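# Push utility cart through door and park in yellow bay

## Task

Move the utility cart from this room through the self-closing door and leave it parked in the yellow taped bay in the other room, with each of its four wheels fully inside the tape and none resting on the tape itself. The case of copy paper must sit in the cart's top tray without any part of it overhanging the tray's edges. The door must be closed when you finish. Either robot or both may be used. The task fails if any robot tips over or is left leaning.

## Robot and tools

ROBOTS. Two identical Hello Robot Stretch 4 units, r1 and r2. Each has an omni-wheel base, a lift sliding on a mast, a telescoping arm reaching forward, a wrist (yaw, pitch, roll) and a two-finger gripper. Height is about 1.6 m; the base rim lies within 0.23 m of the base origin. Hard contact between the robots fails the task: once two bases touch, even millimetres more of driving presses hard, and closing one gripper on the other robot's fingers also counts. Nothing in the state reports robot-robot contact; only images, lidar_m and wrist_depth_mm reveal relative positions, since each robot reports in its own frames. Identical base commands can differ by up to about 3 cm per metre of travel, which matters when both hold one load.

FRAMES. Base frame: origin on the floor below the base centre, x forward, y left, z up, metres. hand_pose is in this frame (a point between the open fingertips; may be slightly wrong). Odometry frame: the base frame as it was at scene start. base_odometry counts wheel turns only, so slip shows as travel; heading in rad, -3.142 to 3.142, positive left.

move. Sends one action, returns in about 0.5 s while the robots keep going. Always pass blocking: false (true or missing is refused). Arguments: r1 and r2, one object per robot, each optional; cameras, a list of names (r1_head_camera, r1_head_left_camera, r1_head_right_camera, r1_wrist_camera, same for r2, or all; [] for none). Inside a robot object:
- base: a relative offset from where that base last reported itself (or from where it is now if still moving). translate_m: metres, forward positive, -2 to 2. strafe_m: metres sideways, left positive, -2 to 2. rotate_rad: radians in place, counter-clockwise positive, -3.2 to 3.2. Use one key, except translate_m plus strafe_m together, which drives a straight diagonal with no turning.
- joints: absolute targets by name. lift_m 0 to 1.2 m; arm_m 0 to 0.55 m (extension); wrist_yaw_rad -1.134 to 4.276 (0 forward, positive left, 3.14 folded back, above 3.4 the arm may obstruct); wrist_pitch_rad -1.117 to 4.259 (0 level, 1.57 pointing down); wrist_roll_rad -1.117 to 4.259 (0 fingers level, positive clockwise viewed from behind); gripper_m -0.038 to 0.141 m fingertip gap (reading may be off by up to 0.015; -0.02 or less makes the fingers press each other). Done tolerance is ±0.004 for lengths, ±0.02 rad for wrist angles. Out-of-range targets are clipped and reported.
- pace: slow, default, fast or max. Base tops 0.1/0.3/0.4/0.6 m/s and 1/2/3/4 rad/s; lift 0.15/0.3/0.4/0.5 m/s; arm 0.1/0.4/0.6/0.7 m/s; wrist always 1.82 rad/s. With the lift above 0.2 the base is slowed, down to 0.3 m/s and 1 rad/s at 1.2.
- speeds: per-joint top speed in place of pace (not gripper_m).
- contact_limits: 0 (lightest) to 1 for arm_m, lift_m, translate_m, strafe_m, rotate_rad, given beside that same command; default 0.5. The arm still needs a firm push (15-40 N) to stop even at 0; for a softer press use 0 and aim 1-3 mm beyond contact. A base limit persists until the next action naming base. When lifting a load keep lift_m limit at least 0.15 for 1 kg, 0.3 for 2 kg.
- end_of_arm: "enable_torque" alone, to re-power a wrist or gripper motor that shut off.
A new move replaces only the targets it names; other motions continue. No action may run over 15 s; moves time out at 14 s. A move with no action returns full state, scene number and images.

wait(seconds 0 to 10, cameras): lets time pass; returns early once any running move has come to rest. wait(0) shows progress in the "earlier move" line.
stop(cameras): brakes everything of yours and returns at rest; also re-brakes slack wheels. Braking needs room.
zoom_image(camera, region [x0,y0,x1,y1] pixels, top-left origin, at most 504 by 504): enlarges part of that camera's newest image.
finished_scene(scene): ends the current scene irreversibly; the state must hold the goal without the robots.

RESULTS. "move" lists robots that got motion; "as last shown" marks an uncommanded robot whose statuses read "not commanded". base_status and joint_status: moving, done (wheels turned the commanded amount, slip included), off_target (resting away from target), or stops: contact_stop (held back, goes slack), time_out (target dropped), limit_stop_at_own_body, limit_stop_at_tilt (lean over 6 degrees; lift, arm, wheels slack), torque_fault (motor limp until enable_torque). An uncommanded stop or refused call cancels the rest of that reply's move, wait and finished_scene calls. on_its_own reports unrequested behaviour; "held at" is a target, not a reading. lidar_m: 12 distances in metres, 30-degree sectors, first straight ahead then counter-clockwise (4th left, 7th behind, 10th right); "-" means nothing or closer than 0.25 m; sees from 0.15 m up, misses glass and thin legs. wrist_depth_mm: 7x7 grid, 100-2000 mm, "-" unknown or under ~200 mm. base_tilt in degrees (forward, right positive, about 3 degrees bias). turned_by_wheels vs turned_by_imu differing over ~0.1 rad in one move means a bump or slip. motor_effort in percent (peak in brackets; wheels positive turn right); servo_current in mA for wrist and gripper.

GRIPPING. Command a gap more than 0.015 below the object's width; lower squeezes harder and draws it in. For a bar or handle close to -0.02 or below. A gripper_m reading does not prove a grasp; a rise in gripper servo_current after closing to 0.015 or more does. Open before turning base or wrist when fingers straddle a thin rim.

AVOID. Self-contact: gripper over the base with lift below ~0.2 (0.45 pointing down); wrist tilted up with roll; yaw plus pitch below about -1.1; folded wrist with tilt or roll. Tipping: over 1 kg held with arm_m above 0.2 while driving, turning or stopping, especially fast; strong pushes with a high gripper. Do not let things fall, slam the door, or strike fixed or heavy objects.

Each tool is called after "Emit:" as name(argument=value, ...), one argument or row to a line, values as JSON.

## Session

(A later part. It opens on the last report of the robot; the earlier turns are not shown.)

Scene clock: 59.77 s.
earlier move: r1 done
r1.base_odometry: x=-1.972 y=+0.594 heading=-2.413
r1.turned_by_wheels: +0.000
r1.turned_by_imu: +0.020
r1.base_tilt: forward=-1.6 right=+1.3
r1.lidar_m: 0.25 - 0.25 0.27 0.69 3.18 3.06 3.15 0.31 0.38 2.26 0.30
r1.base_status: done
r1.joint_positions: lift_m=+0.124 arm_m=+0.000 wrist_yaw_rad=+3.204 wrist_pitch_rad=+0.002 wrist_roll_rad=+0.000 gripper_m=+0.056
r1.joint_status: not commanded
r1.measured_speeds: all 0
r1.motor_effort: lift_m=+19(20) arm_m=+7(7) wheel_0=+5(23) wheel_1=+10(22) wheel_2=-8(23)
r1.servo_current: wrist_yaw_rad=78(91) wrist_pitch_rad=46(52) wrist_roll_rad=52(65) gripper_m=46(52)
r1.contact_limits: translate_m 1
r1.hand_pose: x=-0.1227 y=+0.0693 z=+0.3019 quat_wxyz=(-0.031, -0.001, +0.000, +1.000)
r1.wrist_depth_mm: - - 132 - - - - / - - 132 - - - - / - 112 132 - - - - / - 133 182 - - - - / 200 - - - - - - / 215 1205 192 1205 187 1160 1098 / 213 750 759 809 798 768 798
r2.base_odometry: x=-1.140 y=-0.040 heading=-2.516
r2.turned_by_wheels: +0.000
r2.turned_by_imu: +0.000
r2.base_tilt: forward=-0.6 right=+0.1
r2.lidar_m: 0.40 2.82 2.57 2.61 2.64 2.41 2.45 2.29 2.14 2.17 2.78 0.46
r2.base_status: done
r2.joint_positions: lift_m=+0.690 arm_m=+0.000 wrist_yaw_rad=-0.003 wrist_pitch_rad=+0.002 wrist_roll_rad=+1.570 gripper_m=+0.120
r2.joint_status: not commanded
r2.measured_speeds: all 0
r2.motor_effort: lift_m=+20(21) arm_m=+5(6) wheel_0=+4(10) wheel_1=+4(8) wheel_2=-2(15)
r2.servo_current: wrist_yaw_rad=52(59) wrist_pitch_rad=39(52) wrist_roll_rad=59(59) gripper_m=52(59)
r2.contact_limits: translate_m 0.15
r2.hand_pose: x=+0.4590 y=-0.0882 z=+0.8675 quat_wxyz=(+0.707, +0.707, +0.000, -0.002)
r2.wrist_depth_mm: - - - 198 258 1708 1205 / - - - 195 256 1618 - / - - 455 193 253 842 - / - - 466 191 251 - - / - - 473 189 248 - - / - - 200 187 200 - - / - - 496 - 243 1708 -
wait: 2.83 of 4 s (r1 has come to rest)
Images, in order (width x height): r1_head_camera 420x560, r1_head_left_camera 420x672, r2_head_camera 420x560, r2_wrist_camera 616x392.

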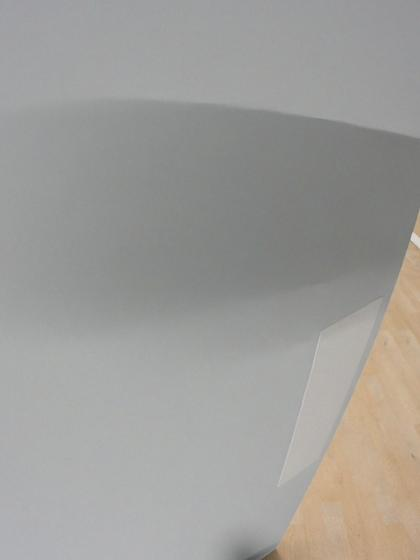

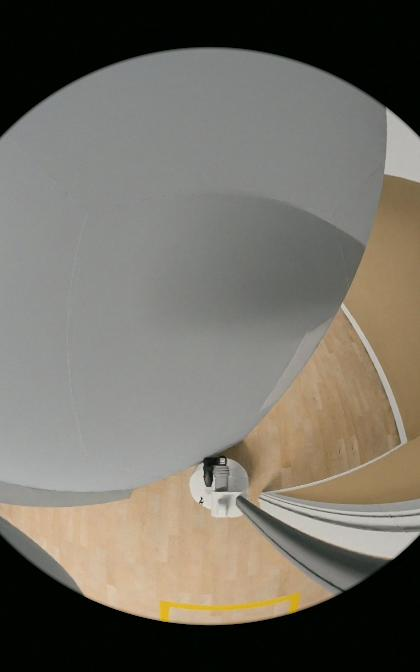

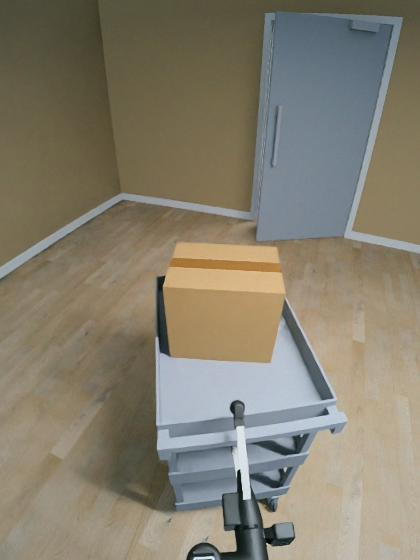

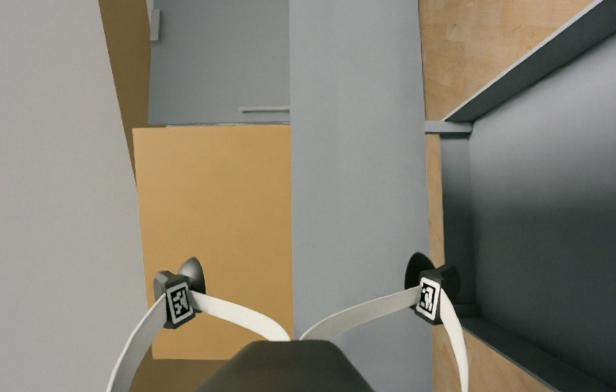

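Emit:
move(
  blocking=false,
  r1={"base":{"translate_m":0.65},"contact_limits":{"translate_m":1.0}},
  r2={"base":{"translate_m":0.02},"contact_limits":{"translate_m":0.15},"pace":"slow"},
)

Emit:
wait(
  seconds=1,
)

Emit:
move(
  blocking=false,
  r2={"joints":{"gripper_m":-0.03}},
)

Emit:
wait(
  seconds=2,
)

Emit:
wait(
  seconds=1,
  cameras=["r1_head_camera","r1_head_left_camera","r2_wrist_camera"],
)

Scene clock: 78.93 s.
move: r1 moving; r2 moving
r1.base_odometry: x=-1.995 y=+0.574 heading=-2.412
r1.turned_by_wheels: +0.001
r1.turned_by_imu: +0.000
r1.base_tilt: forward=-1.6 right=+1.3
r1.lidar_m: 0.25 - 0.25 0.27 0.69 3.21 3.11 3.21 0.33 0.55 2.25 0.31
r1.base_status: translate_m moving
r1.joint_positions: lift_m=+0.124 arm_m=+0.000 wrist_yaw_rad=+3.204 wrist_pitch_rad=+0.002 wrist_roll_rad=+0.000 gripper_m=+0.056
r1.joint_status: not commanded
r1.measured_speeds: translate_m=+0.123 strafe_m=+0.002 rotate_rad=-0.004 lift_m=+0.000 arm_m=+0.000 wrist_yaw_rad=+0.000 wrist_pitch_rad=+0.000 wrist_roll_rad=+0.000
r1.motor_effort: lift_m=+19(19) arm_m=+8(8) wheel_0=+11(14) wheel_1=+16(17) wheel_2=-20(20)
r1.servo_current: wrist_yaw_rad=78(85) wrist_pitch_rad=39(52) wrist_roll_rad=65(78) gripper_m=46(46)
r1.contact_limits: translate_m 1
r1.hand_pose: x=-0.1228 y=+0.0691 z=+0.3019 quat_wxyz=(-0.031, -0.001, +0.000, +1.000)
r1.wrist_depth_mm: - - 131 - - - - / - - 131 - - - - / - 114 132 - - - - / - 133 180 - - - - / 199 - - - - - - / 214 1205 192 1182 188 1182 1118 / 213 759 750 809 788 768 798
r2.base_odometry: x=-1.150 y=-0.047 heading=-2.516
r2.turned_by_wheels: +0.000
r2.turned_by_imu: +0.000
r2.base_tilt: forward=-0.7 right=+0.1
r2.lidar_m: 0.38 2.81 2.56 2.60 2.62 2.44 2.48 2.34 2.16 2.18 2.80 0.43
r2.base_status: translate_m moving
r2.joint_positions: lift_m=+0.690 arm_m=+0.000 wrist_yaw_rad=-0.003 wrist_pitch_rad=+0.002 wrist_roll_rad=+1.570 gripper_m=+0.120
r2.joint_status: not commanded
r2.measured_speeds: translate_m=+0.043 strafe_m=+0.000 rotate_rad=+0.001 lift_m=+0.000 arm_m=+0.000 wrist_yaw_rad=+0.000 wrist_pitch_rad=+0.000 wrist_roll_rad=+0.000
r2.motor_effort: lift_m=+20(20) arm_m=+5(5) wheel_0=+5(10) wheel_1=+8(8) wheel_2=-14(16)
r2.servo_current: wrist_yaw_rad=46(65) wrist_pitch_rad=39(46) wrist_roll_rad=39(52) gripper_m=52(52)
r2.contact_limits: translate_m 0.15
r2.hand_pose: x=+0.4590 y=-0.0882 z=+0.8675 quat_wxyz=(+0.707, +0.707, +0.000, -0.002)
r2.wrist_depth_mm: - - - 192 255 1661 1182 / - - - 190 250 1708 - / - - 452 187 248 831 - / - - 462 185 246 - - / - - 466 183 240 - - / - - 200 180 237 - - / - - 480 - 236 1661 -
pictures: none

Scene clock: 79.60 s.
earlier move: r1 moving; r2 done
r1.base_odometry: x=-2.099 y=+0.481 heading=-2.412
r1.turned_by_wheels: +0.000
r1.turned_by_imu: +0.000
r1.base_tilt: forward=-1.6 right=+1.2
r1.lidar_m: 0.25 0.26 0.25 0.25 0.48 3.32 3.24 0.42 0.42 1.07 2.26 3.04
r1.base_status: translate_m moving
r1.joint_positions: lift_m=+0.124 arm_m=+0.000 wrist_yaw_rad=+3.203 wrist_pitch_rad=+0.002 wrist_roll_rad=+0.000 gripper_m=+0.056
r1.joint_status: not commanded
r1.measured_speeds: translate_m=+0.290 strafe_m=+0.003 rotate_rad=+0.005 lift_m=+0.000 arm_m=+0.006 wrist_yaw_rad=-0.051 wrist_pitch_rad=+0.000 wrist_roll_rad=+0.000
r1.motor_effort: lift_m=+19(19) arm_m=+6(8) wheel_0=+9(14) wheel_1=+16(17) wheel_2=-18(20)
r1.servo_current: wrist_yaw_rad=59(85) wrist_pitch_rad=39(52) wrist_roll_rad=52(78) gripper_m=39(46)
r1.contact_limits: translate_m 1
r1.hand_pose: x=-0.1224 y=+0.0696 z=+0.3019 quat_wxyz=(-0.031, -0.001, +0.000, +1.000)
r1.wrist_depth_mm: - 132 132 - - - - / - - 132 - - - - / - 114 132 - - - - / - 133 172 - - - - / 202 - - - - - - / 210 1182 191 1182 187 1138 1138 / 214 750 759 798 778 759 809
r2.base_odometry: x=-1.156 y=-0.051 heading=-2.516
r2.turned_by_wheels: +0.000
r2.turned_by_imu: +0.000
r2.base_tilt: forward=-0.7 right=+0.1
r2.lidar_m: 0.37 2.81 2.57 2.59 2.64 2.45 2.48 2.32 2.15 2.21 2.79 0.43
r2.base_status: done
r2.joint_positions: lift_m=+0.690 arm_m=+0.000 wrist_yaw_rad=-0.003 wrist_pitch_rad=+0.002 wrist_roll_rad=+1.570 gripper_m=+0.120
r2.joint_status: not commanded
r2.measured_speeds: all 0
r2.motor_effort: lift_m=+20(20) arm_m=+5(5) wheel_0=+5(10) wheel_1=+5(8) wheel_2=-9(16)
r2.servo_current: wrist_yaw_rad=46(65) wrist_pitch_rad=39(46) wrist_roll_rad=33(52) gripper_m=52(52)
r2.contact_limits: translate_m 0.15
r2.hand_pose: x=+0.4590 y=-0.0882 z=+0.8675 quat_wxyz=(+0.707, +0.707, +0.000, -0.002)
r2.wrist_depth_mm: - - - 194 256 1661 1160 / - - - 191 253 1661 - / - - 452 189 249 842 - / - - 462 186 247 - - / - - 469 185 243 - - / - - 200 182 202 172 - / - - 492 - 238 1756 -
wait: 0.67 of 1 s (r2 has come to rest)
pictures: none

Scene clock: 80.10 s.
earlier move: r1 moving
move: r2 moving
r1.base_odometry: x=-2.211 y=+0.380 heading=-2.412
r1.turned_by_wheels: +0.000
r1.turned_by_imu: +0.000
r1.base_tilt: forward=-1.6 right=+1.3
r1.lidar_m: 0.25 0.25 - 0.25 0.36 3.51 3.38 0.50 0.61 1.64 2.27 3.06
r1.base_status: translate_m moving
r1.joint_positions: lift_m=+0.124 arm_m=+0.000 wrist_yaw_rad=+3.196 wrist_pitch_rad=+0.002 wrist_roll_rad=+0.000 gripper_m=+0.056
r1.joint_status: not commanded
r1.measured_speeds: translate_m=+0.301 strafe_m=+0.000 rotate_rad=+0.000 lift_m=+0.000 arm_m=+0.000 wrist_yaw_rad=+0.000 wrist_pitch_rad=+0.000 wrist_roll_rad=+0.000
r1.motor_effort: lift_m=+19(19) arm_m=+4(5) wheel_0=+5(12) wheel_1=+13(17) wheel_2=-10(18)
r1.servo_current: wrist_yaw_rad=59(65) wrist_pitch_rad=39(46) wrist_roll_rad=39(72) gripper_m=39(46)
r1.contact_limits: translate_m 1
r1.hand_pose: x=-0.1219 y=+0.0715 z=+0.3019 quat_wxyz=(-0.027, -0.001, +0.000, +1.000)
r1.wrist_depth_mm: - 133 133 - - - - / - 113 133 - - - - / - 113 138 - - - - / 107 134 191 - - - - / 213 1983 - - - - - / 221 1229 193 1182 187 1160 1118 / 220 661 759 798 778 768 788
r2.base_odometry: x=-1.156 y=-0.051 heading=-2.516
r2.turned_by_wheels: +0.000
r2.turned_by_imu: +0.000
r2.base_tilt: forward=-0.7 right=+0.1
r2.lidar_m: 0.39 2.80 2.56 2.62 2.63 2.46 2.50 2.34 2.16 2.19 2.81 0.46
r2.base_status: not commanded
r2.joint_positions: lift_m=+0.690 arm_m=+0.000 wrist_yaw_rad=-0.003 wrist_pitch_rad=+0.002 wrist_roll_rad=+1.570 gripper_m=+0.106
r2.joint_status: gripper_m moving
r2.measured_speeds: all 0
r2.motor_effort: lift_m=+20(20) arm_m=+5(5) wheel_0=+5(5) wheel_1=+5(5) wheel_2=-9(9)
r2.servo_current: wrist_yaw_rad=46(59) wrist_pitch_rad=33(46) wrist_roll_rad=52(52) gripper_m=91(104)
r2.contact_limits: translate_m 0.15
r2.hand_pose: x=+0.4590 y=-0.0882 z=+0.8675 quat_wxyz=(+0.707, +0.707, +0.000, -0.002)
r2.wrist_depth_mm: - - - 194 256 1661 1160 / - - - 192 253 1756 - / - - 452 190 249 831 - / - - 462 187 247 854 - / - - 469 185 244 - - / - - 196 183 198 - - / - - 492 - 238 1708 -
pictures: none

Scene clock: 81.83 s.
earlier move: r1 moving; r2 done
r1.base_odometry: x=-2.456 y=+0.162 heading=-2.412
r1.turned_by_wheels: +0.000
r1.turned_by_imu: +0.000
r1.base_tilt: forward=-1.6 right=+1.3
r1.lidar_m: 1.48 2.04 2.71 0.25 0.26 0.74 3.79 0.79 1.05 2.16 2.25 3.05
r1.base_status: translate_m moving
r1.joint_positions: lift_m=+0.124 arm_m=+0.000 wrist_yaw_rad=+3.196 wrist_pitch_rad=+0.002 wrist_roll_rad=+0.000 gripper_m=+0.056
r1.joint_status: not commanded
r1.measured_speeds: all 0
r1.motor_effort: lift_m=+19(19) arm_m=+4(5) wheel_0=+0(12) wheel_1=+8(17) wheel_2=+0(18)
r1.servo_current: wrist_yaw_rad=52(65) wrist_pitch_rad=46(52) wrist_roll_rad=52(72) gripper_m=39(52)
r1.contact_limits: translate_m 1
r1.hand_pose: x=-0.1219 y=+0.0715 z=+0.3019 quat_wxyz=(-0.027, -0.001, +0.000, +1.000)
r1.wrist_depth_mm: - 133 133 - - - - / - 116 133 - - - - / - 115 141 - - - - / 108 135 189 - - - - / 208 878 - - - - 1756 / 214 878 194 1182 187 1182 1008 / 213 750 750 788 778 759 759
r2.base_odometry: x=-1.157 y=-0.052 heading=-2.516
r2.turned_by_wheels: +0.000
r2.turned_by_imu: +0.000
r2.base_tilt: forward=-0.7 right=+0.1
r2.lidar_m: 0.38 2.79 2.59 2.63 2.64 2.44 2.48 2.32 2.16 2.21 2.79 0.44
r2.base_status: not commanded
r2.joint_positions: lift_m=+0.690 arm_m=+0.000 wrist_yaw_rad=-0.001 wrist_pitch_rad=+0.005 wrist_roll_rad=+1.570 gripper_m=-0.028
r2.joint_status: all done
r2.measured_speeds: all 0
r2.motor_effort: lift_m=+20(20) arm_m=+4(5) wheel_0=+2(5) wheel_1=+3(5) wheel_2=-4(9)
r2.servo_current: wrist_yaw_rad=52(59) wrist_pitch_rad=46(52) wrist_roll_rad=52(65) gripper_m=150(319)
r2.contact_limits: translate_m 0.15
r2.hand_pose: x=+0.4591 y=-0.0878 z=+0.8665 quat_wxyz=(+0.707, +0.707, +0.001, -0.002)
r2.wrist_depth_mm: - - - 180 240 1661 1160 / - - - 177 240 1661 - / - - 439 176 236 831 - / - 452 445 175 236 831 - / - - 459 173 233 - - / - - 183 172 179 - - / - - 484 - 229 1464 -
wait: 1.73 of 2 s (r2 has come to rest)
pictures: none

Scene clock: 82.10 s.
earlier move: r1 done
r1.base_odometry: x=-2.456 y=+0.162 heading=-2.412
r1.turned_by_wheels: +0.000
r1.turned_by_imu: +0.000
r1.base_tilt: forward=-1.6 right=+1.3
r1.lidar_m: 1.48 2.04 2.74 0.25 0.27 0.77 3.79 0.79 1.03 2.18 2.24 3.07
r1.base_status: done
r1.joint_positions: lift_m=+0.124 arm_m=+0.000 wrist_yaw_rad=+3.196 wrist_pitch_rad=+0.002 wrist_roll_rad=+0.000 gripper_m=+0.056
r1.joint_status: not commanded
r1.measured_speeds: all 0
r1.motor_effort: lift_m=+19(19) arm_m=+4(5) wheel_0=+0(12) wheel_1=+8(17) wheel_2=-1(18)
r1.servo_current: wrist_yaw_rad=46(65) wrist_pitch_rad=39(52) wrist_roll_rad=46(72) gripper_m=39(52)
r1.contact_limits: translate_m 1
r1.hand_pose: x=-0.1219 y=+0.0715 z=+0.3019 quat_wxyz=(-0.027, -0.001, +0.000, +1.000)
r1.wrist_depth_mm: - 133 133 - - - - / - 116 133 - - - - / - 115 141 - - - - / 108 135 189 - - - - / 208 878 - - - - 1756 / 214 878 194 1205 187 1138 1008 / 213 750 741 788 778 768 759
r2.base_odometry: x=-1.157 y=-0.052 heading=-2.516
r2.turned_by_wheels: +0.000
r2.turned_by_imu: +0.000
r2.base_tilt: forward=-0.7 right=+0.0
r2.lidar_m: 0.37 2.80 2.59 2.61 2.63 2.47 2.47 2.33 2.15 2.19 2.80 0.43
r2.base_status: not commanded
r2.joint_positions: lift_m=+0.690 arm_m=+0.000 wrist_yaw_rad=-0.001 wrist_pitch_rad=+0.005 wrist_roll_rad=+1.570 gripper_m=-0.028
r2.joint_status: all done
r2.measured_speeds: all 0
r2.motor_effort: lift_m=+20(20) arm_m=+4(5) wheel_0=+2(5) wheel_1=+3(5) wheel_2=-4(9)
r2.servo_current: wrist_yaw_rad=52(59) wrist_pitch_rad=46(52) wrist_roll_rad=46(65) gripper_m=143(319)
r2.contact_limits: translate_m 0.15
r2.hand_pose: x=+0.4591 y=-0.0878 z=+0.8665 quat_wxyz=(+0.707, +0.707, +0.001, -0.002)
r2.wrist_depth_mm: - - - 180 241 1618 1160 / - - - 178 239 1708 - / - - 442 177 236 820 - / - 452 449 175 235 842 - / - - 459 174 233 - - / - - 183 172 178 - - / - - 480 - 229 1499 -
wait: 0.27 of 1 s (r1 has come to rest)
Images, in order (width x height): r1_head_camera 420x560, r1_head_left_camera 420x672, r2_wrist_camera 616x392.

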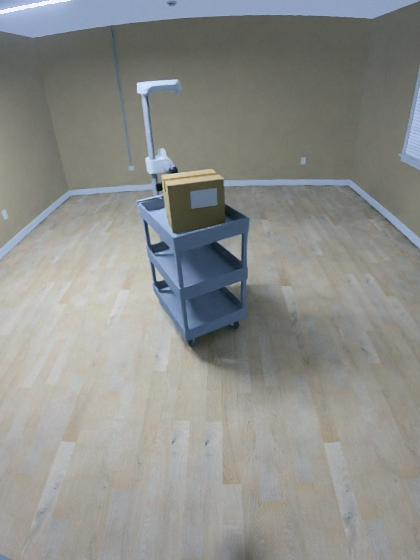

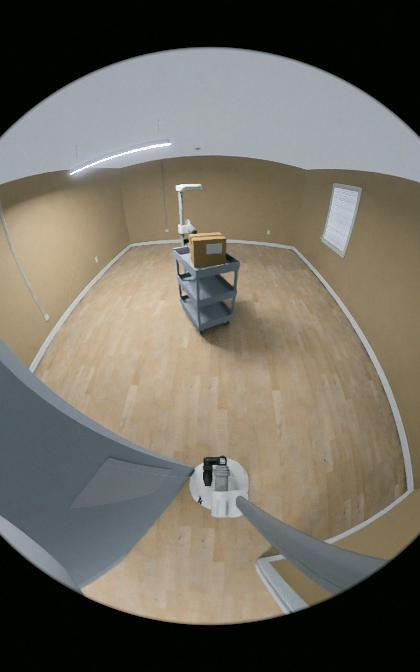

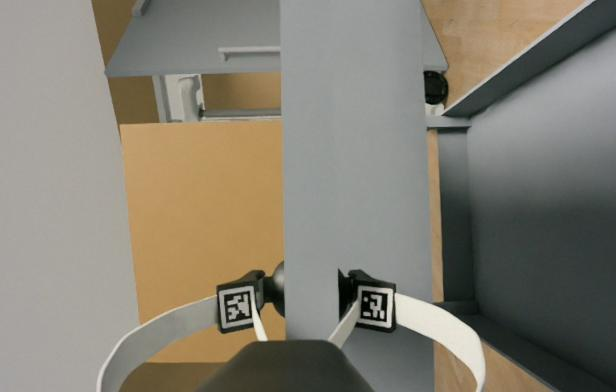

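Emit:
move(
  blocking=false,
  r1={"base":{"strafe_m":0.5},"contact_limits":{"strafe_m":1.0}},
  r2={"base":{"translate_m":-0.3}},
)

Emit:
wait(
  seconds=3,
)

Emit:
wait(
  seconds=2,
)

Emit:
move(
  blocking=false,
  r1={"base":{"translate_m":0.15,"strafe_m":0.2},"contact_limits":{"strafe_m":1.0,"translate_m":1.0}},
  r2={"base":{"strafe_m":-0.35}},
)

Emit:
wait(
  seconds=3,
)

Emit:
wait(
  seconds=1.5,
)

Emit:
move(
  blocking=false,
  r2={"base":{"rotate_rad":0.5},"pace":"slow"},
)

Emit:
wait(
  seconds=2,
)

Emit:
move(
  blocking=false,
  r2={"base":{"strafe_m":-0.5}},
)

Emit:
wait(
  seconds=3,
  cameras=["r1_head_camera","r1_head_left_camera","r2_head_camera"],
)

Scene clock: 93.77 s.
move: r1 moving; r2 moving
r1.base_odometry: x=-2.432 y=+0.135 heading=-2.413
r1.turned_by_wheels: +0.000
r1.turned_by_imu: -0.001
r1.base_tilt: forward=-1.6 right=+1.3
r1.lidar_m: 1.49 3.61 2.73 0.25 0.29 0.66 3.80 0.82 1.03 2.20 2.30 3.12
r1.base_status: strafe_m moving
r1.joint_positions: lift_m=+0.124 arm_m=+0.000 wrist_yaw_rad=+3.196 wrist_pitch_rad=+0.002 wrist_roll_rad=+0.000 gripper_m=+0.056
r1.joint_status: not commanded
r1.measured_speeds: translate_m=+0.000 strafe_m=+0.139 rotate_rad=-0.003 lift_m=+0.000 arm_m=+0.000 wrist_yaw_rad=+0.000 wrist_pitch_rad=+0.000 wrist_roll_rad=+0.000
r1.motor_effort: lift_m=+19(19) arm_m=+4(5) wheel_0=-15(17) wheel_1=+13(15) wheel_2=-1(2)
r1.servo_current: wrist_yaw_rad=52(59) wrist_pitch_rad=39(46) wrist_roll_rad=52(65) gripper_m=39(46)
r1.contact_limits: strafe_m 1
r1.hand_pose: x=-0.1219 y=+0.0715 z=+0.3019 quat_wxyz=(-0.027, -0.001, +0.000, +1.000)
r1.wrist_depth_mm: - 133 133 - - - - / - 114 133 - - - - / - 114 138 - - - - / 107 134 191 - - - - / 207 931 - - - - 1808 / 213 976 194 1160 187 1160 1008 / 214 750 741 788 778 759 768
r2.base_odometry: x=-1.131 y=-0.033 heading=-2.516
r2.turned_by_wheels: +0.000
r2.turned_by_imu: +0.001
r2.base_tilt: forward=-0.7 right=+0.1
r2.lidar_m: 0.40 2.77 2.59 2.63 2.63 2.40 2.47 2.29 2.15 2.20 2.78 0.44
r2.base_status: translate_m moving
r2.joint_positions: lift_m=+0.690 arm_m=+0.000 wrist_yaw_rad=+0.002 wrist_pitch_rad=+0.005 wrist_roll_rad=+1.570 gripper_m=-0.028
r2.joint_status: not commanded
r2.measured_speeds: translate_m=-0.123 strafe_m=+0.000 rotate_rad=-0.002 lift_m=+0.000 arm_m=+0.000 wrist_yaw_rad=+0.000 wrist_pitch_rad=+0.000 wrist_roll_rad=+0.000
r2.motor_effort: lift_m=+20(20) arm_m=-4(4) wheel_0=-10(13) wheel_1=-8(10) wheel_2=+19(20)
r2.servo_current: wrist_yaw_rad=46(52) wrist_pitch_rad=39(52) wrist_roll_rad=46(52) gripper_m=137(150)
r2.hand_pose: x=+0.4595 y=-0.0868 z=+0.8665 quat_wxyz=(+0.707, +0.707, +0.003, -0.001)
r2.wrist_depth_mm: - - - 180 242 1618 492 / - - - 179 241 809 - / - 442 439 179 239 - - / - 455 455 178 237 842 - / - 466 466 177 236 842 - / - - 183 176 179 - - / - - 492 - 236 1576 -
pictures: none

Scene clock: 95.77 s.
earlier move: r1 moving; r2 done
r1.base_odometry: x=-2.127 y=-0.207 heading=-2.412
r1.turned_by_wheels: +0.000
r1.turned_by_imu: +0.001
r1.base_tilt: forward=-1.6 right=+1.3
r1.lidar_m: 1.73 0.29 0.25 - 0.25 0.27 0.63 1.15 1.09 2.67 2.78 3.75
r1.base_status: strafe_m moving
r1.joint_positions: lift_m=+0.124 arm_m=+0.000 wrist_yaw_rad=+3.196 wrist_pitch_rad=+0.002 wrist_roll_rad=+0.000 gripper_m=+0.056
r1.joint_status: not commanded
r1.measured_speeds: translate_m=+0.000 strafe_m=+0.065 rotate_rad=+0.001 lift_m=+0.000 arm_m=+0.000 wrist_yaw_rad=+0.000 wrist_pitch_rad=+0.000 wrist_roll_rad=+0.000
r1.motor_effort: lift_m=+19(19) arm_m=+4(5) wheel_0=-6(19) wheel_1=+4(16) wheel_2=+1(3)
r1.servo_current: wrist_yaw_rad=46(72) wrist_pitch_rad=39(52) wrist_roll_rad=52(65) gripper_m=46(52)
r1.contact_limits: strafe_m 1
r1.hand_pose: x=-0.1219 y=+0.0715 z=+0.3019 quat_wxyz=(-0.027, -0.001, +0.000, +1.000)
r1.wrist_depth_mm: - 133 133 - 449 257 189 / - 116 133 - 455 262 190 / - 114 141 - 462 263 191 / 108 134 189 - 473 266 193 / 208 1983 - - 477 267 194 / 224 1182 194 1182 187 266 195 / 220 750 750 809 421 218 193
r2.base_odometry: x=-0.913 y=+0.124 heading=-2.516
r2.turned_by_wheels: +0.000
r2.turned_by_imu: +0.001
r2.base_tilt: forward=-0.7 right=+0.0
r2.lidar_m: 0.38 2.93 2.69 2.75 2.36 2.17 2.23 2.18 2.03 2.07 2.63 0.41
r2.base_status: done
r2.joint_positions: lift_m=+0.690 arm_m=+0.000 wrist_yaw_rad=+0.004 wrist_pitch_rad=+0.005 wrist_roll_rad=+1.570 gripper_m=-0.029
r2.joint_status: not commanded
r2.measured_speeds: all 0
r2.motor_effort: lift_m=+20(20) arm_m=-4(4) wheel_0=+1(13) wheel_1=-2(11) wheel_2=+3(21)
r2.servo_current: wrist_yaw_rad=39(59) wrist_pitch_rad=39(52) wrist_roll_rad=65(65) gripper_m=104(150)
r2.hand_pose: x=+0.4597 y=-0.0862 z=+0.8665 quat_wxyz=(+0.707, +0.707, +0.003, +0.000)
r2.wrist_depth_mm: - - - 164 224 1576 - / - - - 166 224 750 - / - 430 430 167 228 831 - / - 452 445 170 230 831 - / - - 469 171 232 - - / - - 186 173 180 - - / - - - - 236 1576 480
wait: 2.00 of 3 s (r2 has come to rest)
pictures: none

Scene clock: 96.27 s.
earlier move: r1 done
r1.base_odometry: x=-2.123 y=-0.211 heading=-2.412
r1.turned_by_wheels: +0.000
r1.turned_by_imu: +0.000
r1.base_tilt: forward=-1.6 right=+1.3
r1.lidar_m: 1.73 0.27 0.25 - 0.25 0.27 0.65 1.17 1.09 2.68 2.77 3.74
r1.base_status: done
r1.joint_positions: lift_m=+0.124 arm_m=+0.000 wrist_yaw_rad=+3.196 wrist_pitch_rad=+0.002 wrist_roll_rad=+0.000 gripper_m=+0.056
r1.joint_status: not commanded
r1.measured_speeds: all 0
r1.motor_effort: lift_m=+19(19) arm_m=+4(5) wheel_0=-6(19) wheel_1=+3(16) wheel_2=+0(3)
r1.servo_current: wrist_yaw_rad=59(72) wrist_pitch_rad=46(52) wrist_roll_rad=33(65) gripper_m=39(52)
r1.contact_limits: strafe_m 1
r1.hand_pose: x=-0.1219 y=+0.0715 z=+0.3019 quat_wxyz=(-0.027, -0.001, +0.000, +1.000)
r1.wrist_depth_mm: - 133 133 - 430 254 187 / - 116 133 - 442 258 189 / - 115 141 - 449 260 190 / 108 134 189 - 452 262 192 / 208 1983 - - 459 263 192 / 224 1205 194 1182 187 245 192 / 221 759 759 798 410 216 192
r2.base_odometry: x=-0.913 y=+0.124 heading=-2.516
r2.turned_by_wheels: +0.000
r2.turned_by_imu: +0.000
r2.base_tilt: forward=-0.7 right=+0.1
r2.lidar_m: 0.39 2.92 2.68 2.73 2.35 2.18 2.23 2.22 2.03 2.08 2.65 0.43
r2.base_status: done
r2.joint_positions: lift_m=+0.690 arm_m=+0.000 wrist_yaw_rad=+0.004 wrist_pitch_rad=+0.005 wrist_roll_rad=+1.570 gripper_m=-0.029
r2.joint_status: not commanded
r2.measured_speeds: all 0
r2.motor_effort: lift_m=+20(20) arm_m=-4(5) wheel_0=+1(13) wheel_1=-2(11) wheel_2=+3(21)
r2.servo_current: wrist_yaw_rad=59(59) wrist_pitch_rad=39(52) wrist_roll_rad=46(65) gripper_m=104(150)
r2.hand_pose: x=+0.4597 y=-0.0862 z=+0.8665 quat_wxyz=(+0.707, +0.707, +0.003, +0.000)
r2.wrist_depth_mm: - - - 164 221 1661 - / - - - 166 225 750 - / - 433 427 167 228 820 - / - 452 449 169 229 831 - / - - 466 171 232 - - / - - 186 172 179 - - / - - - - 236 1576 473
wait: 0.50 of 2 s (r1 has come to rest)
pictures: none

r1: "contact_limits": strafe_m and translate_m are given together and make one move, which takes one limit: state it under one of them only

not run: a call was refused earlier in this reply.

not run: a call was refused earlier in this reply.

not run: a call was refused earlier in this reply.

not run: a call was refused earlier in this reply.

not run: a call was refused earlier in this reply.

not run: a call was refused earlier in this reply.

Emit:
move(
  blocking=false,
  r1={"base":{"translate_m":0.15},"contact_limits":{"translate_m":1.0}},
  r2={"base":{"strafe_m":-0.35}},
)

Emit:
wait(
  seconds=3,
)

Emit:
wait(
  seconds=1.5,
)

Emit:
move(
  blocking=false,
  r1={"base":{"strafe_m":0.2},"contact_limits":{"strafe_m":1.0}},
  r2={"base":{"rotate_rad":0.5},"pace":"slow"},
)

Emit:
wait(
  seconds=2,
)

Emit:
wait(
  seconds=1,
)

Emit:
move(
  blocking=false,
  r2={"base":{"strafe_m":-0.5}},
)

Emit:
wait(
  seconds=3,
  cameras=["r1_head_camera","r1_head_left_camera","r2_head_camera"],
)

Scene clock: 104.60 s.
move: r1 moving; r2 moving
r1.base_odometry: x=-2.147 y=-0.232 heading=-2.412
r1.turned_by_wheels: +0.001
r1.turned_by_imu: +0.001
r1.base_tilt: forward=-1.5 right=+1.3
r1.lidar_m: 1.71 0.31 0.25 - 0.25 0.26 0.67 1.17 1.13 2.69 2.77 3.76
r1.base_status: translate_m moving
r1.joint_positions: lift_m=+0.124 arm_m=+0.000 wrist_yaw_rad=+3.196 wrist_pitch_rad=+0.002 wrist_roll_rad=+0.000 gripper_m=+0.056
r1.joint_status: not commanded
r1.measured_speeds: translate_m=+0.123 strafe_m=+0.000 rotate_rad=+0.003 lift_m=+0.000 arm_m=+0.000 wrist_yaw_rad=+0.000 wrist_pitch_rad=+0.000 wrist_roll_rad=+0.000
r1.motor_effort: lift_m=+19(19) arm_m=+4(5) wheel_0=+4(5) wheel_1=+12(12) wheel_2=-9(9)
r1.servo_current: wrist_yaw_rad=52(65) wrist_pitch_rad=46(52) wrist_roll_rad=46(72) gripper_m=46(46)
r1.contact_limits: translate_m 1
r1.hand_pose: x=-0.1219 y=+0.0715 z=+0.3019 quat_wxyz=(-0.027, -0.001, +0.000, +1.000)
r1.wrist_depth_mm: - 133 133 - 439 257 187 / - 115 133 - 445 259 190 / - 114 140 - 455 263 191 / 108 134 187 - 462 264 193 / 208 1921 - - 466 265 193 / 224 1205 193 1182 188 265 193 / 221 759 750 788 415 216 193
r2.base_odometry: x=-0.934 y=+0.153 heading=-2.515
r2.turned_by_wheels: +0.001
r2.turned_by_imu: +0.001
r2.base_tilt: forward=-0.7 right=+0.0
r2.lidar_m: 0.40 0.43 2.71 2.78 2.38 2.19 2.24 2.14 1.98 2.03 2.63 0.42
r2.base_status: strafe_m moving
r2.joint_positions: lift_m=+0.690 arm_m=+0.000 wrist_yaw_rad=+0.008 wrist_pitch_rad=+0.005 wrist_roll_rad=+1.570 gripper_m=-0.029
r2.joint_status: not commanded
r2.measured_speeds: translate_m=+0.000 strafe_m=-0.140 rotate_rad=+0.002 lift_m=+0.000 arm_m=+0.000 wrist_yaw_rad=+0.002 wrist_pitch_rad=+0.000 wrist_roll_rad=+0.000
r2.motor_effort: lift_m=+20(20) arm_m=-4(4) wheel_0=+20(20) wheel_1=-9(10) wheel_2=+0(2)
r2.servo_current: wrist_yaw_rad=59(59) wrist_pitch_rad=46(52) wrist_roll_rad=46(52) gripper_m=98(104)
r2.hand_pose: x=+0.4600 y=-0.0852 z=+0.8665 quat_wxyz=(+0.707, +0.707, +0.005, +0.001)
r2.wrist_depth_mm: - - - 166 226 1661 - / - - - 168 227 759 - / - 430 430 168 229 820 - / - 452 442 170 230 831 - / - 477 462 171 233 - - / - - 477 172 180 - - / - - - - 236 1499 500
pictures: none

Scene clock: 105.93 s.
earlier move: r1 done; r2 moving
r1.base_odometry: x=-2.235 y=-0.311 heading=-2.412
r1.turned_by_wheels: +0.000
r1.turned_by_imu: +0.000
r1.base_tilt: forward=-1.6 right=+1.3
r1.lidar_m: 1.55 2.94 2.16 2.15 0.25 0.27 0.63 1.20 1.29 2.66 2.78 3.73
r1.base_status: done
r1.joint_positions: lift_m=+0.124 arm_m=+0.000 wrist_yaw_rad=+3.196 wrist_pitch_rad=+0.002 wrist_roll_rad=+0.000 gripper_m=+0.056
r1.joint_status: not commanded
r1.measured_speeds: all 0
r1.motor_effort: lift_m=+19(19) arm_m=+4(5) wheel_0=+1(7) wheel_1=+6(12) wheel_2=-1(10)
r1.servo_current: wrist_yaw_rad=46(72) wrist_pitch_rad=39(52) wrist_roll_rad=39(72) gripper_m=39(46)
r1.contact_limits: translate_m 1
r1.hand_pose: x=-0.1219 y=+0.0715 z=+0.3019 quat_wxyz=(-0.027, -0.001, +0.000, +1.000)
r1.wrist_depth_mm: - 133 134 - 442 257 189 / - 116 134 - 452 262 190 / - 115 141 - 459 264 191 / 109 135 189 - 418 263 192 / 208 1983 - - 421 265 193 / 224 1205 193 1160 188 266 193 / 222 750 759 798 421 217 193
r2.base_odometry: x=-1.107 y=+0.392 heading=-2.515
r2.turned_by_wheels: -0.001
r2.turned_by_imu: +0.000
r2.base_tilt: forward=-0.7 right=+0.1
r2.lidar_m: 0.30 0.38 3.00 3.05 2.50 2.32 2.35 1.87 1.72 1.74 2.25 0.47
r2.base_status: strafe_m moving
r2.joint_positions: lift_m=+0.690 arm_m=+0.000 wrist_yaw_rad=+0.003 wrist_pitch_rad=+0.005 wrist_roll_rad=+1.570 gripper_m=-0.029
r2.joint_status: not commanded
r2.measured_speeds: translate_m=+0.000 strafe_m=-0.111 rotate_rad=-0.003 lift_m=+0.000 arm_m=+0.000 wrist_yaw_rad=+0.000 wrist_pitch_rad=+0.000 wrist_roll_rad=+0.000
r2.motor_effort: lift_m=+20(20) arm_m=-4(4) wheel_0=+5(20) wheel_1=-2(11) wheel_2=+0(2)
r2.servo_current: wrist_yaw_rad=52(72) wrist_pitch_rad=46(52) wrist_roll_rad=52(65) gripper_m=98(111)
r2.hand_pose: x=+0.4596 y=-0.0866 z=+0.8665 quat_wxyz=(+0.707, +0.707, +0.003, -0.001)
r2.wrist_depth_mm: - - - 300 338 343 1025 / - - - 236 317 1537 1160 / - - - 216 287 1708 504 / - - - 200 260 759 - / - 459 455 186 244 842 - / - 445 186 170 180 - - / - - 424 - 216 - -
wait: 1.33 of 3 s (r1 has come to rest)
pictures: none

Scene clock: 106.60 s.
earlier move: r2 done
r1.base_odometry: x=-2.235 y=-0.311 heading=-2.412
r1.turned_by_wheels: +0.000
r1.turned_by_imu: +0.000
r1.base_tilt: forward=-1.6 right=+1.3
r1.lidar_m: 1.57 2.98 2.18 2.16 0.25 0.27 0.68 1.21 1.29 2.67 2.76 3.72
r1.base_status: done
r1.joint_positions: lift_m=+0.124 arm_m=+0.000 wrist_yaw_rad=+3.196 wrist_pitch_rad=+0.002 wrist_roll_rad=+0.000 gripper_m=+0.056
r1.joint_status: not commanded
r1.measured_speeds: all 0
r1.motor_effort: lift_m=+19(19) arm_m=+4(5) wheel_0=+0(7) wheel_1=+7(12) wheel_2=-1(10)
r1.servo_current: wrist_yaw_rad=46(78) wrist_pitch_rad=46(52) wrist_roll_rad=39(72) gripper_m=46(46)
r1.contact_limits: translate_m 1
r1.hand_pose: x=-0.1219 y=+0.0715 z=+0.3019 quat_wxyz=(-0.027, -0.001, +0.000, +1.000)
r1.wrist_depth_mm: - 133 133 - 445 256 189 / - 116 133 - 452 260 190 / - 115 141 - 459 263 191 / 108 134 189 - 415 264 193 / 209 1983 - - 421 267 193 / 224 1229 193 1182 188 266 193 / 221 741 750 778 424 216 193
r2.base_odometry: x=-1.119 y=+0.408 heading=-2.516
r2.turned_by_wheels: +0.000
r2.turned_by_imu: +0.000
r2.base_tilt: forward=-0.7 right=+0.1
r2.lidar_m: 0.30 0.34 3.01 3.07 2.52 2.31 2.37 1.83 1.70 1.73 2.25 0.50
r2.base_status: done
r2.joint_positions: lift_m=+0.690 arm_m=+0.000 wrist_yaw_rad=+0.003 wrist_pitch_rad=+0.005 wrist_roll_rad=+1.570 gripper_m=-0.029
r2.joint_status: not commanded
r2.measured_speeds: all 0
r2.motor_effort: lift_m=+20(20) arm_m=-4(4) wheel_0=+1(20) wheel_1=-1(11) wheel_2=+0(2)
r2.servo_current: wrist_yaw_rad=59(72) wrist_pitch_rad=46(52) wrist_roll_rad=46(65) gripper_m=98(111)
r2.hand_pose: x=+0.4596 y=-0.0866 z=+0.8665 quat_wxyz=(+0.707, +0.707, +0.003, -0.001)
r2.wrist_depth_mm: - - - 301 - 1366 1098 / - - - 243 347 1499 410 / - - - 221 291 1708 500 / - - - 202 264 1661 - / - 466 455 187 245 820 - / - 442 185 168 180 - - / - 418 421 - 214 - -
wait: 0.67 of 1.5 s (r2 has come to rest)
pictures: none

Scene clock: 107.10 s.
move: r1 moving; r2 moving
r1.base_odometry: x=-2.211 y=-0.338 heading=-2.412
r1.turned_by_wheels: +0.000
r1.turned_by_imu: +0.001
r1.base_tilt: forward=-1.5 right=+1.3
r1.lidar_m: 1.56 2.88 0.25 2.12 0.25 0.28 0.59 1.22 1.27 2.71 2.84 3.77
r1.base_status: strafe_m moving
r1.joint_positions: lift_m=+0.124 arm_m=+0.000 wrist_yaw_rad=+3.196 wrist_pitch_rad=+0.002 wrist_roll_rad=+0.000 gripper_m=+0.056
r1.joint_status: not commanded
r1.measured_speeds: translate_m=-0.001 strafe_m=+0.140 rotate_rad=+0.007 lift_m=+0.000 arm_m=+0.000 wrist_yaw_rad=+0.000 wrist_pitch_rad=+0.000 wrist_roll_rad=+0.000
r1.motor_effort: lift_m=+19(19) arm_m=+4(5) wheel_0=-12(14) wheel_1=+15(17) wheel_2=-1(2)
r1.servo_current: wrist_yaw_rad=52(65) wrist_pitch_rad=46(46) wrist_roll_rad=52(72) gripper_m=33(46)
r1.contact_limits: strafe_m 1
r1.hand_pose: x=-0.1219 y=+0.0715 z=+0.3019 quat_wxyz=(-0.027, -0.001, +0.000, +1.000)
r1.wrist_depth_mm: - 133 133 - 415 250 186 / - 115 133 - 418 252 187 / - 114 139 - 427 255 189 / 108 134 187 - 433 256 190 / 208 1983 - - 433 257 191 / 224 1205 194 1205 187 258 190 / 221 750 741 788 394 213 190
r2.base_odometry: x=-1.118 y=+0.408 heading=-2.392
r2.turned_by_wheels: +0.124
r2.turned_by_imu: +0.117
r2.base_tilt: forward=-0.7 right=+0.1
r2.lidar_m: 0.31 0.53 3.02 3.12 2.42 2.32 2.37 1.78 1.68 1.81 2.48 0.45
r2.base_status: rotate_rad moving
r2.joint_positions: lift_m=+0.690 arm_m=+0.000 wrist_yaw_rad=-0.016 wrist_pitch_rad=+0.005 wrist_roll_rad=+1.570 gripper_m=-0.029
r2.joint_status: not commanded
r2.measured_speeds: translate_m=-0.002 strafe_m=+0.002 rotate_rad=+0.485 lift_m=+0.000 arm_m=+0.000 wrist_yaw_rad=-0.018 wrist_pitch_rad=+0.000 wrist_roll_rad=+0.000
r2.motor_effort: lift_m=+20(20) arm_m=-2(4) wheel_0=-10(14) wheel_1=-8(10) wheel_2=-22(22)
r2.servo_current: wrist_yaw_rad=104(104) wrist_pitch_rad=39(46) wrist_roll_rad=52(59) gripper_m=91(104)
r2.hand_pose: x=+0.4578 y=-0.0920 z=+0.8665 quat_wxyz=(+0.707, +0.707, -0.004, -0.008)
r2.wrist_depth_mm: - - - 306 324 334 334 / - - - 218 296 1661 1182 / - - - 206 271 1863 525 / - - - 190 252 809 - / - 452 449 178 236 831 - / - 442 185 167 179 - - / - - 424 - 213 - -
pictures: none

Scene clock: 108.33 s.
earlier move: r1 moving; r2 done
r1.base_odometry: x=-2.103 y=-0.459 heading=-2.411
r1.turned_by_wheels: +0.001
r1.turned_by_imu: -0.011
r1.base_tilt: forward=-1.6 right=+1.3
r1.lidar_m: 1.57 2.81 0.25 1.99 0.25 0.26 0.47 1.33 1.31 2.82 2.90 1.86
r1.base_status: strafe_m moving
r1.joint_positions: lift_m=+0.124 arm_m=+0.000 wrist_yaw_rad=+3.195 wrist_pitch_rad=+0.002 wrist_roll_rad=+0.000 gripper_m=+0.056
r1.joint_status: not commanded
r1.measured_speeds: all 0
r1.motor_effort: lift_m=+19(20) arm_m=-1(5) wheel_0=-28(32) wheel_1=+33(34) wheel_2=+7(14)
r1.servo_current: wrist_yaw_rad=39(65) wrist_pitch_rad=39(46) wrist_roll_rad=39(72) gripper_m=46(46)
r1.contact_limits: strafe_m 1
r1.hand_pose: x=-0.1217 y=+0.0719 z=+0.3019 quat_wxyz=(-0.027, -0.001, +0.000, +1.000)
r1.wrist_depth_mm: - 133 133 - 373 232 181 / - 111 133 - 379 235 182 / - 115 136 - 382 249 184 / - 134 199 - 387 238 185 / 206 - - - 387 238 186 / 220 1205 194 1182 191 238 186 / 220 750 759 143 362 215 186
r2.base_odometry: x=-1.118 y=+0.408 heading=-2.017
r2.turned_by_wheels: +0.375
r2.turned_by_imu: +0.364
r2.base_tilt: forward=-0.6 right=+0.1
r2.lidar_m: 0.40 3.00 3.06 2.57 2.32 2.37 1.89 1.70 1.72 2.16 2.37 0.39
r2.base_status: done
r2.joint_positions: lift_m=+0.690 arm_m=+0.000 wrist_yaw_rad=-0.003 wrist_pitch_rad=+0.005 wrist_roll_rad=+1.570 gripper_m=-0.029
r2.joint_status: not commanded
r2.measured_speeds: all 0
r2.motor_effort: lift_m=+20(20) arm_m=-3(4) wheel_0=-5(17) wheel_1=-6(10) wheel_2=-4(22)
r2.servo_current: wrist_yaw_rad=46(104) wrist_pitch_rad=39(52) wrist_roll_rad=39(59) gripper_m=78(104)
r2.hand_pose: x=+0.4590 y=-0.0883 z=+0.8665 quat_wxyz=(+0.707, +0.707, +0.001, -0.003)
r2.wrist_depth_mm: - - 512 132 189 - - / - 387 387 140 197 - - / - 424 421 147 208 - - / - 473 459 154 218 - - / - - 500 162 229 - - / - - 185 169 180 1499 500 / - - - - - 1576 1182
wait: 1.23 of 2 s (r2 has come to rest)
pictures: none

Scene clock: 108.57 s.
earlier move: r1 done
r1.base_odometry: x=-2.103 y=-0.459 heading=-2.411
r1.turned_by_wheels: +0.000
r1.turned_by_imu: +0.000
r1.base_tilt: forward=-1.6 right=+1.3
r1.lidar_m: 1.54 2.81 0.25 1.98 0.25 0.25 0.47 1.34 1.30 2.81 2.90 1.85
r1.base_status: done
r1.joint_positions: lift_m=+0.124 arm_m=+0.000 wrist_yaw_rad=+3.195 wrist_pitch_rad=+0.002 wrist_roll_rad=+0.000 gripper_m=+0.056
r1.joint_status: not commanded
r1.measured_speeds: all 0
r1.motor_effort: lift_m=+19(20) arm_m=+0(5) wheel_0=-29(32) wheel_1=+33(34) wheel_2=+8(14)
r1.servo_current: wrist_yaw_rad=46(65) wrist_pitch_rad=46(52) wrist_roll_rad=59(72) gripper_m=39(46)
r1.contact_limits: strafe_m 1
r1.hand_pose: x=-0.1217 y=+0.0719 z=+0.3019 quat_wxyz=(-0.027, -0.001, +0.000, +1.000)
r1.wrist_depth_mm: - 133 133 - 370 231 180 / - 111 133 - 379 235 182 / - 115 136 - 384 250 183 / - 134 199 - 384 237 185 / 205 - - - 387 238 185 / 221 1229 194 1182 191 240 186 / 219 759 741 143 362 214 186
r2.base_odometry: x=-1.118 y=+0.408 heading=-2.017
r2.turned_by_wheels: +0.000
r2.turned_by_imu: +0.000
r2.base_tilt: forward=-0.7 right=+0.1
r2.lidar_m: 0.43 2.98 3.04 2.54 2.32 2.37 1.83 1.70 1.76 2.18 2.36 0.40
r2.base_status: done
r2.joint_positions: lift_m=+0.690 arm_m=+0.000 wrist_yaw_rad=-0.003 wrist_pitch_rad=+0.005 wrist_roll_rad=+1.570 gripper_m=-0.029
r2.joint_status: not commanded
r2.measured_speeds: all 0
r2.motor_effort: lift_m=+20(20) arm_m=-3(4) wheel_0=-4(17) wheel_1=-6(10) wheel_2=-4(22)
r2.servo_current: wrist_yaw_rad=46(104) wrist_pitch_rad=46(52) wrist_roll_rad=39(59) gripper_m=85(104)
r2.hand_pose: x=+0.4590 y=-0.0883 z=+0.8665 quat_wxyz=(+0.707, +0.707, +0.001, -0.003)
r2.wrist_depth_mm: - - 508 132 189 - - / - 387 389 140 197 - - / - 424 421 146 208 - - / - 473 459 154 219 - - / - - 500 162 229 - - / - - 184 168 180 1499 492 / - - - - - 1537 1182
wait: 0.23 of 1 s (r1 has come to rest)
pictures: none

Scene clock: 109.07 s.
move: r2 moving
r1: as last shown
r1.motor_effort: lift_m=+19(19) arm_m=+1(1) wheel_0=-29(30) wheel_1=+33(33) wheel_2=+8(8)
r1.contact_limits: strafe_m 1
r2.base_odometry: x=-1.151 y=+0.423 heading=-2.016
r2.turned_by_wheels: +0.001
r2.turned_by_imu: +0.001
r2.base_tilt: forward=-0.7 right=+0.1
r2.lidar_m: 0.43 0.47 3.09 2.55 2.34 2.38 1.86 1.70 1.70 2.15 2.34 0.40
r2.base_status: strafe_m moving
r2.joint_positions: lift_m=+0.690 arm_m=+0.000 wrist_yaw_rad=+0.007 wrist_pitch_rad=+0.005 wrist_roll_rad=+1.570 gripper_m=-0.029
r2.joint_status: not commanded
r2.measured_speeds: translate_m=-0.001 strafe_m=-0.140 rotate_rad=+0.003 lift_m=+0.000 arm_m=+0.000 wrist_yaw_rad=+0.007 wrist_pitch_rad=+0.000 wrist_roll_rad=+0.000
r2.motor_effort: lift_m=+20(20) arm_m=-4(4) wheel_0=+17(17) wheel_1=-8(14) wheel_2=+0(3)
r2.servo_current: wrist_yaw_rad=52(65) wrist_pitch_rad=46(46) wrist_roll_rad=46(59) gripper_m=91(91)
r2.hand_pose: x=+0.4599 y=-0.0855 z=+0.8665 quat_wxyz=(+0.707, +0.707, +0.004, +0.000)
r2.wrist_depth_mm: - - 508 - 182 - - / - 382 384 134 192 - - / - 421 418 142 203 - - / - 473 455 149 214 - - / - - 500 156 224 - - / - - - 167 180 1499 500 / - - - - - 1576 1160
pictures: none

Scene clock: 111.57 s.
earlier move: r2 done
r1.base_odometry: x=-2.103 y=-0.459 heading=-2.411
r1.turned_by_wheels: +0.000
r1.turned_by_imu: +0.000
r1.base_tilt: forward=-1.6 right=+1.3
r1.lidar_m: 1.49 2.00 0.25 2.00 0.25 0.25 0.47 1.33 1.29 2.80 2.89 3.86
r1.base_status: not commanded
r1.joint_positions: lift_m=+0.124 arm_m=+0.000 wrist_yaw_rad=+3.195 wrist_pitch_rad=+0.002 wrist_roll_rad=+0.000 gripper_m=+0.056
r1.joint_status: not commanded
r1.measured_speeds: all 0
r1.motor_effort: lift_m=+19(19) arm_m=+4(4) wheel_0=-29(30) wheel_1=+33(33) wheel_2=+8(8)
r1.servo_current: wrist_yaw_rad=46(78) wrist_pitch_rad=39(52) wrist_roll_rad=46(65) gripper_m=39(46)
r1.contact_limits: strafe_m 1
r1.hand_pose: x=-0.1217 y=+0.0719 z=+0.3019 quat_wxyz=(-0.027, -0.001, +0.000, +1.000)
r1.wrist_depth_mm: - 133 133 - 373 231 181 / - 111 133 - 379 235 182 / - 115 136 - 382 249 183 / - 134 199 - 389 238 185 / 206 - - - 392 239 186 / 220 1229 193 1160 191 238 186 / 219 768 759 143 362 214 186
r2.base_odometry: x=-1.570 y=+0.623 heading=-2.017
r2.turned_by_wheels: -0.001
r2.turned_by_imu: +0.001
r2.base_tilt: forward=-0.7 right=+0.1
r2.lidar_m: 0.33 0.33 3.39 2.97 2.72 2.33 1.55 1.38 1.43 1.82 2.13 0.46
r2.base_status: done
r2.joint_positions: lift_m=+0.690 arm_m=+0.000 wrist_yaw_rad=+0.006 wrist_pitch_rad=+0.005 wrist_roll_rad=+1.570 gripper_m=-0.029
r2.joint_status: not commanded
r2.measured_speeds: all 0
r2.motor_effort: lift_m=+20(20) arm_m=-4(4) wheel_0=+2(19) wheel_1=-3(14) wheel_2=+1(3)
r2.servo_current: wrist_yaw_rad=39(72) wrist_pitch_rad=39(52) wrist_roll_rad=46(59) gripper_m=85(91)
r2.hand_pose: x=+0.4598 y=-0.0858 z=+0.8665 quat_wxyz=(+0.707, +0.707, +0.004, +0.000)
r2.wrist_depth_mm: - - - 276 322 1308 1025 / - - - 225 304 1464 430 / - - - 209 278 1661 496 / - - - 196 258 798 - / - 452 445 185 241 831 - / - 439 185 170 180 - - / - 427 424 - 219 - -
wait: 2.50 of 3 s (r2 has come to rest)
Images, in order (width x height): r1_head_camera 420x560, r1_head_left_camera 420x672, r2_head_camera 420x560.

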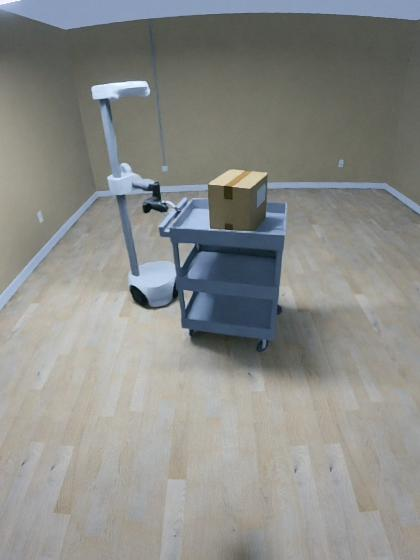

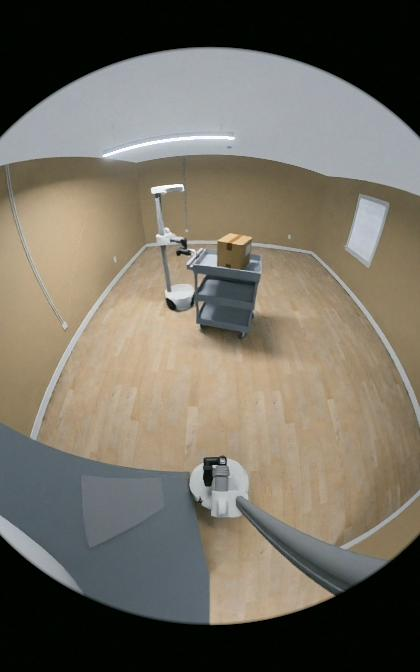

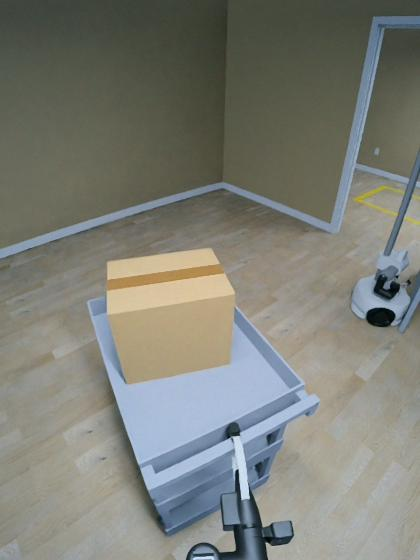

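Emit:
move(
  blocking=false,
  r1={"base":{"strafe_m":-0.01}},
  r2={"base":{"rotate_rad":0.5},"pace":"slow"},
)

Emit:
wait(
  seconds=2,
)

Emit:
wait(
  seconds=1.5,
)

Emit:
move(
  blocking=false,
  r2={"base":{"strafe_m":-0.5}},
)

Emit:
wait(
  seconds=4,
)

Emit:
move(
  blocking=false,
  r2={"base":{"rotate_rad":0.5},"pace":"slow"},
)

Emit:
wait(
  seconds=3,
)

Emit:
move(
  blocking=false,
  r2={"base":{"strafe_m":-0.5,"translate_m":0.2}},
)

Emit:
wait(
  seconds=4,
)

Emit:
move(
  blocking=false,
  r2={"base":{"rotate_rad":0.5},"pace":"slow"},
)

Emit:
wait(
  seconds=3,
  cameras=["r1_head_camera","r1_head_right_camera","r2_head_camera"],
)

Scene clock: 129.07 s.
move: r1 contact_stop; r2 moving
r1.base_odometry: x=-2.103 y=-0.458 heading=-2.409
r1.turned_by_wheels: +0.002
r1.turned_by_imu: +0.001
r1.base_tilt: forward=-1.6 right=+1.3
r1.lidar_m: 1.47 2.01 0.25 1.99 0.26 0.25 0.46 1.34 1.31 2.81 2.89 3.88
r1.base_status: strafe_m contact_stop (by the wheels' count: -0.001 of -0.010)
r1.joint_positions: lift_m=+0.124 arm_m=+0.000 wrist_yaw_rad=+3.195 wrist_pitch_rad=+0.002 wrist_roll_rad=+0.000 gripper_m=+0.056
r1.joint_status: not commanded
r1.measured_speeds: all 0
r1.on_its_own: the wheels are slack since a contact_stop
r1.motor_effort: lift_m=+19(19) arm_m=+4(4) wheel_0=+0(29) wheel_1=+0(32) wheel_2=+0(6)
r1.servo_current: wrist_yaw_rad=46(59) wrist_pitch_rad=46(46) wrist_roll_rad=33(52) gripper_m=46(46)
r1.hand_pose: x=-0.1217 y=+0.0719 z=+0.3019 quat_wxyz=(-0.027, -0.001, +0.000, +1.000)
r1.wrist_depth_mm: - 133 133 - 375 230 181 / - 111 133 - 382 235 182 / - 113 140 - 384 237 183 / - 135 199 - 387 239 185 / 207 - - - 392 238 185 / 220 1255 194 1182 191 239 186 / 218 750 750 143 364 215 186
r2.base_odometry: x=-1.570 y=+0.623 heading=-1.893
r2.turned_by_wheels: +0.124
r2.turned_by_imu: +0.120
r2.base_tilt: forward=-0.7 right=+0.1
r2.lidar_m: 0.34 0.34 3.42 2.84 2.71 2.05 1.47 1.39 1.45 2.00 2.03 0.45
r2.base_status: rotate_rad moving
r2.joint_positions: lift_m=+0.690 arm_m=+0.000 wrist_yaw_rad=-0.013 wrist_pitch_rad=+0.005 wrist_roll_rad=+1.570 gripper_m=-0.029
r2.joint_status: not commanded
r2.measured_speeds: translate_m=-0.002 strafe_m=+0.000 rotate_rad=+0.487 lift_m=+0.000 arm_m=+0.000 wrist_yaw_rad=-0.019 wrist_pitch_rad=+0.000 wrist_roll_rad=+0.000
r2.motor_effort: lift_m=+20(20) arm_m=-3(4) wheel_0=-15(15) wheel_1=-8(8) wheel_2=-17(18)
r2.servo_current: wrist_yaw_rad=72(72) wrist_pitch_rad=52(52) wrist_roll_rad=52(52) gripper_m=85(85)
r2.hand_pose: x=+0.4581 y=-0.0912 z=+0.8665 quat_wxyz=(+0.707, +0.707, -0.003, -0.007)
r2.wrist_depth_mm: - - - 223 296 309 309 / - - - 208 278 1661 1182 / - - - 196 262 1661 - / - - - 186 248 831 - / - 445 445 178 236 831 - / - 442 185 168 180 - - / - - 430 - 218 - -
pictures: none

not run: a stop that you did not command came earlier in this reply.

not run: a stop that you did not command came earlier in this reply.

not run: a stop that you did not command came earlier in this reply.

not run: a stop that you did not command came earlier in this reply.

not run: a stop that you did not command came earlier in this reply.

not run: a stop that you did not command came earlier in this reply.

not run: a stop that you did not command came earlier in this reply.

not run: a stop that you did not command came earlier in this reply.

not run: a stop that you did not command came earlier in this reply.

not run: a stop that you did not command came earlier in this reply.


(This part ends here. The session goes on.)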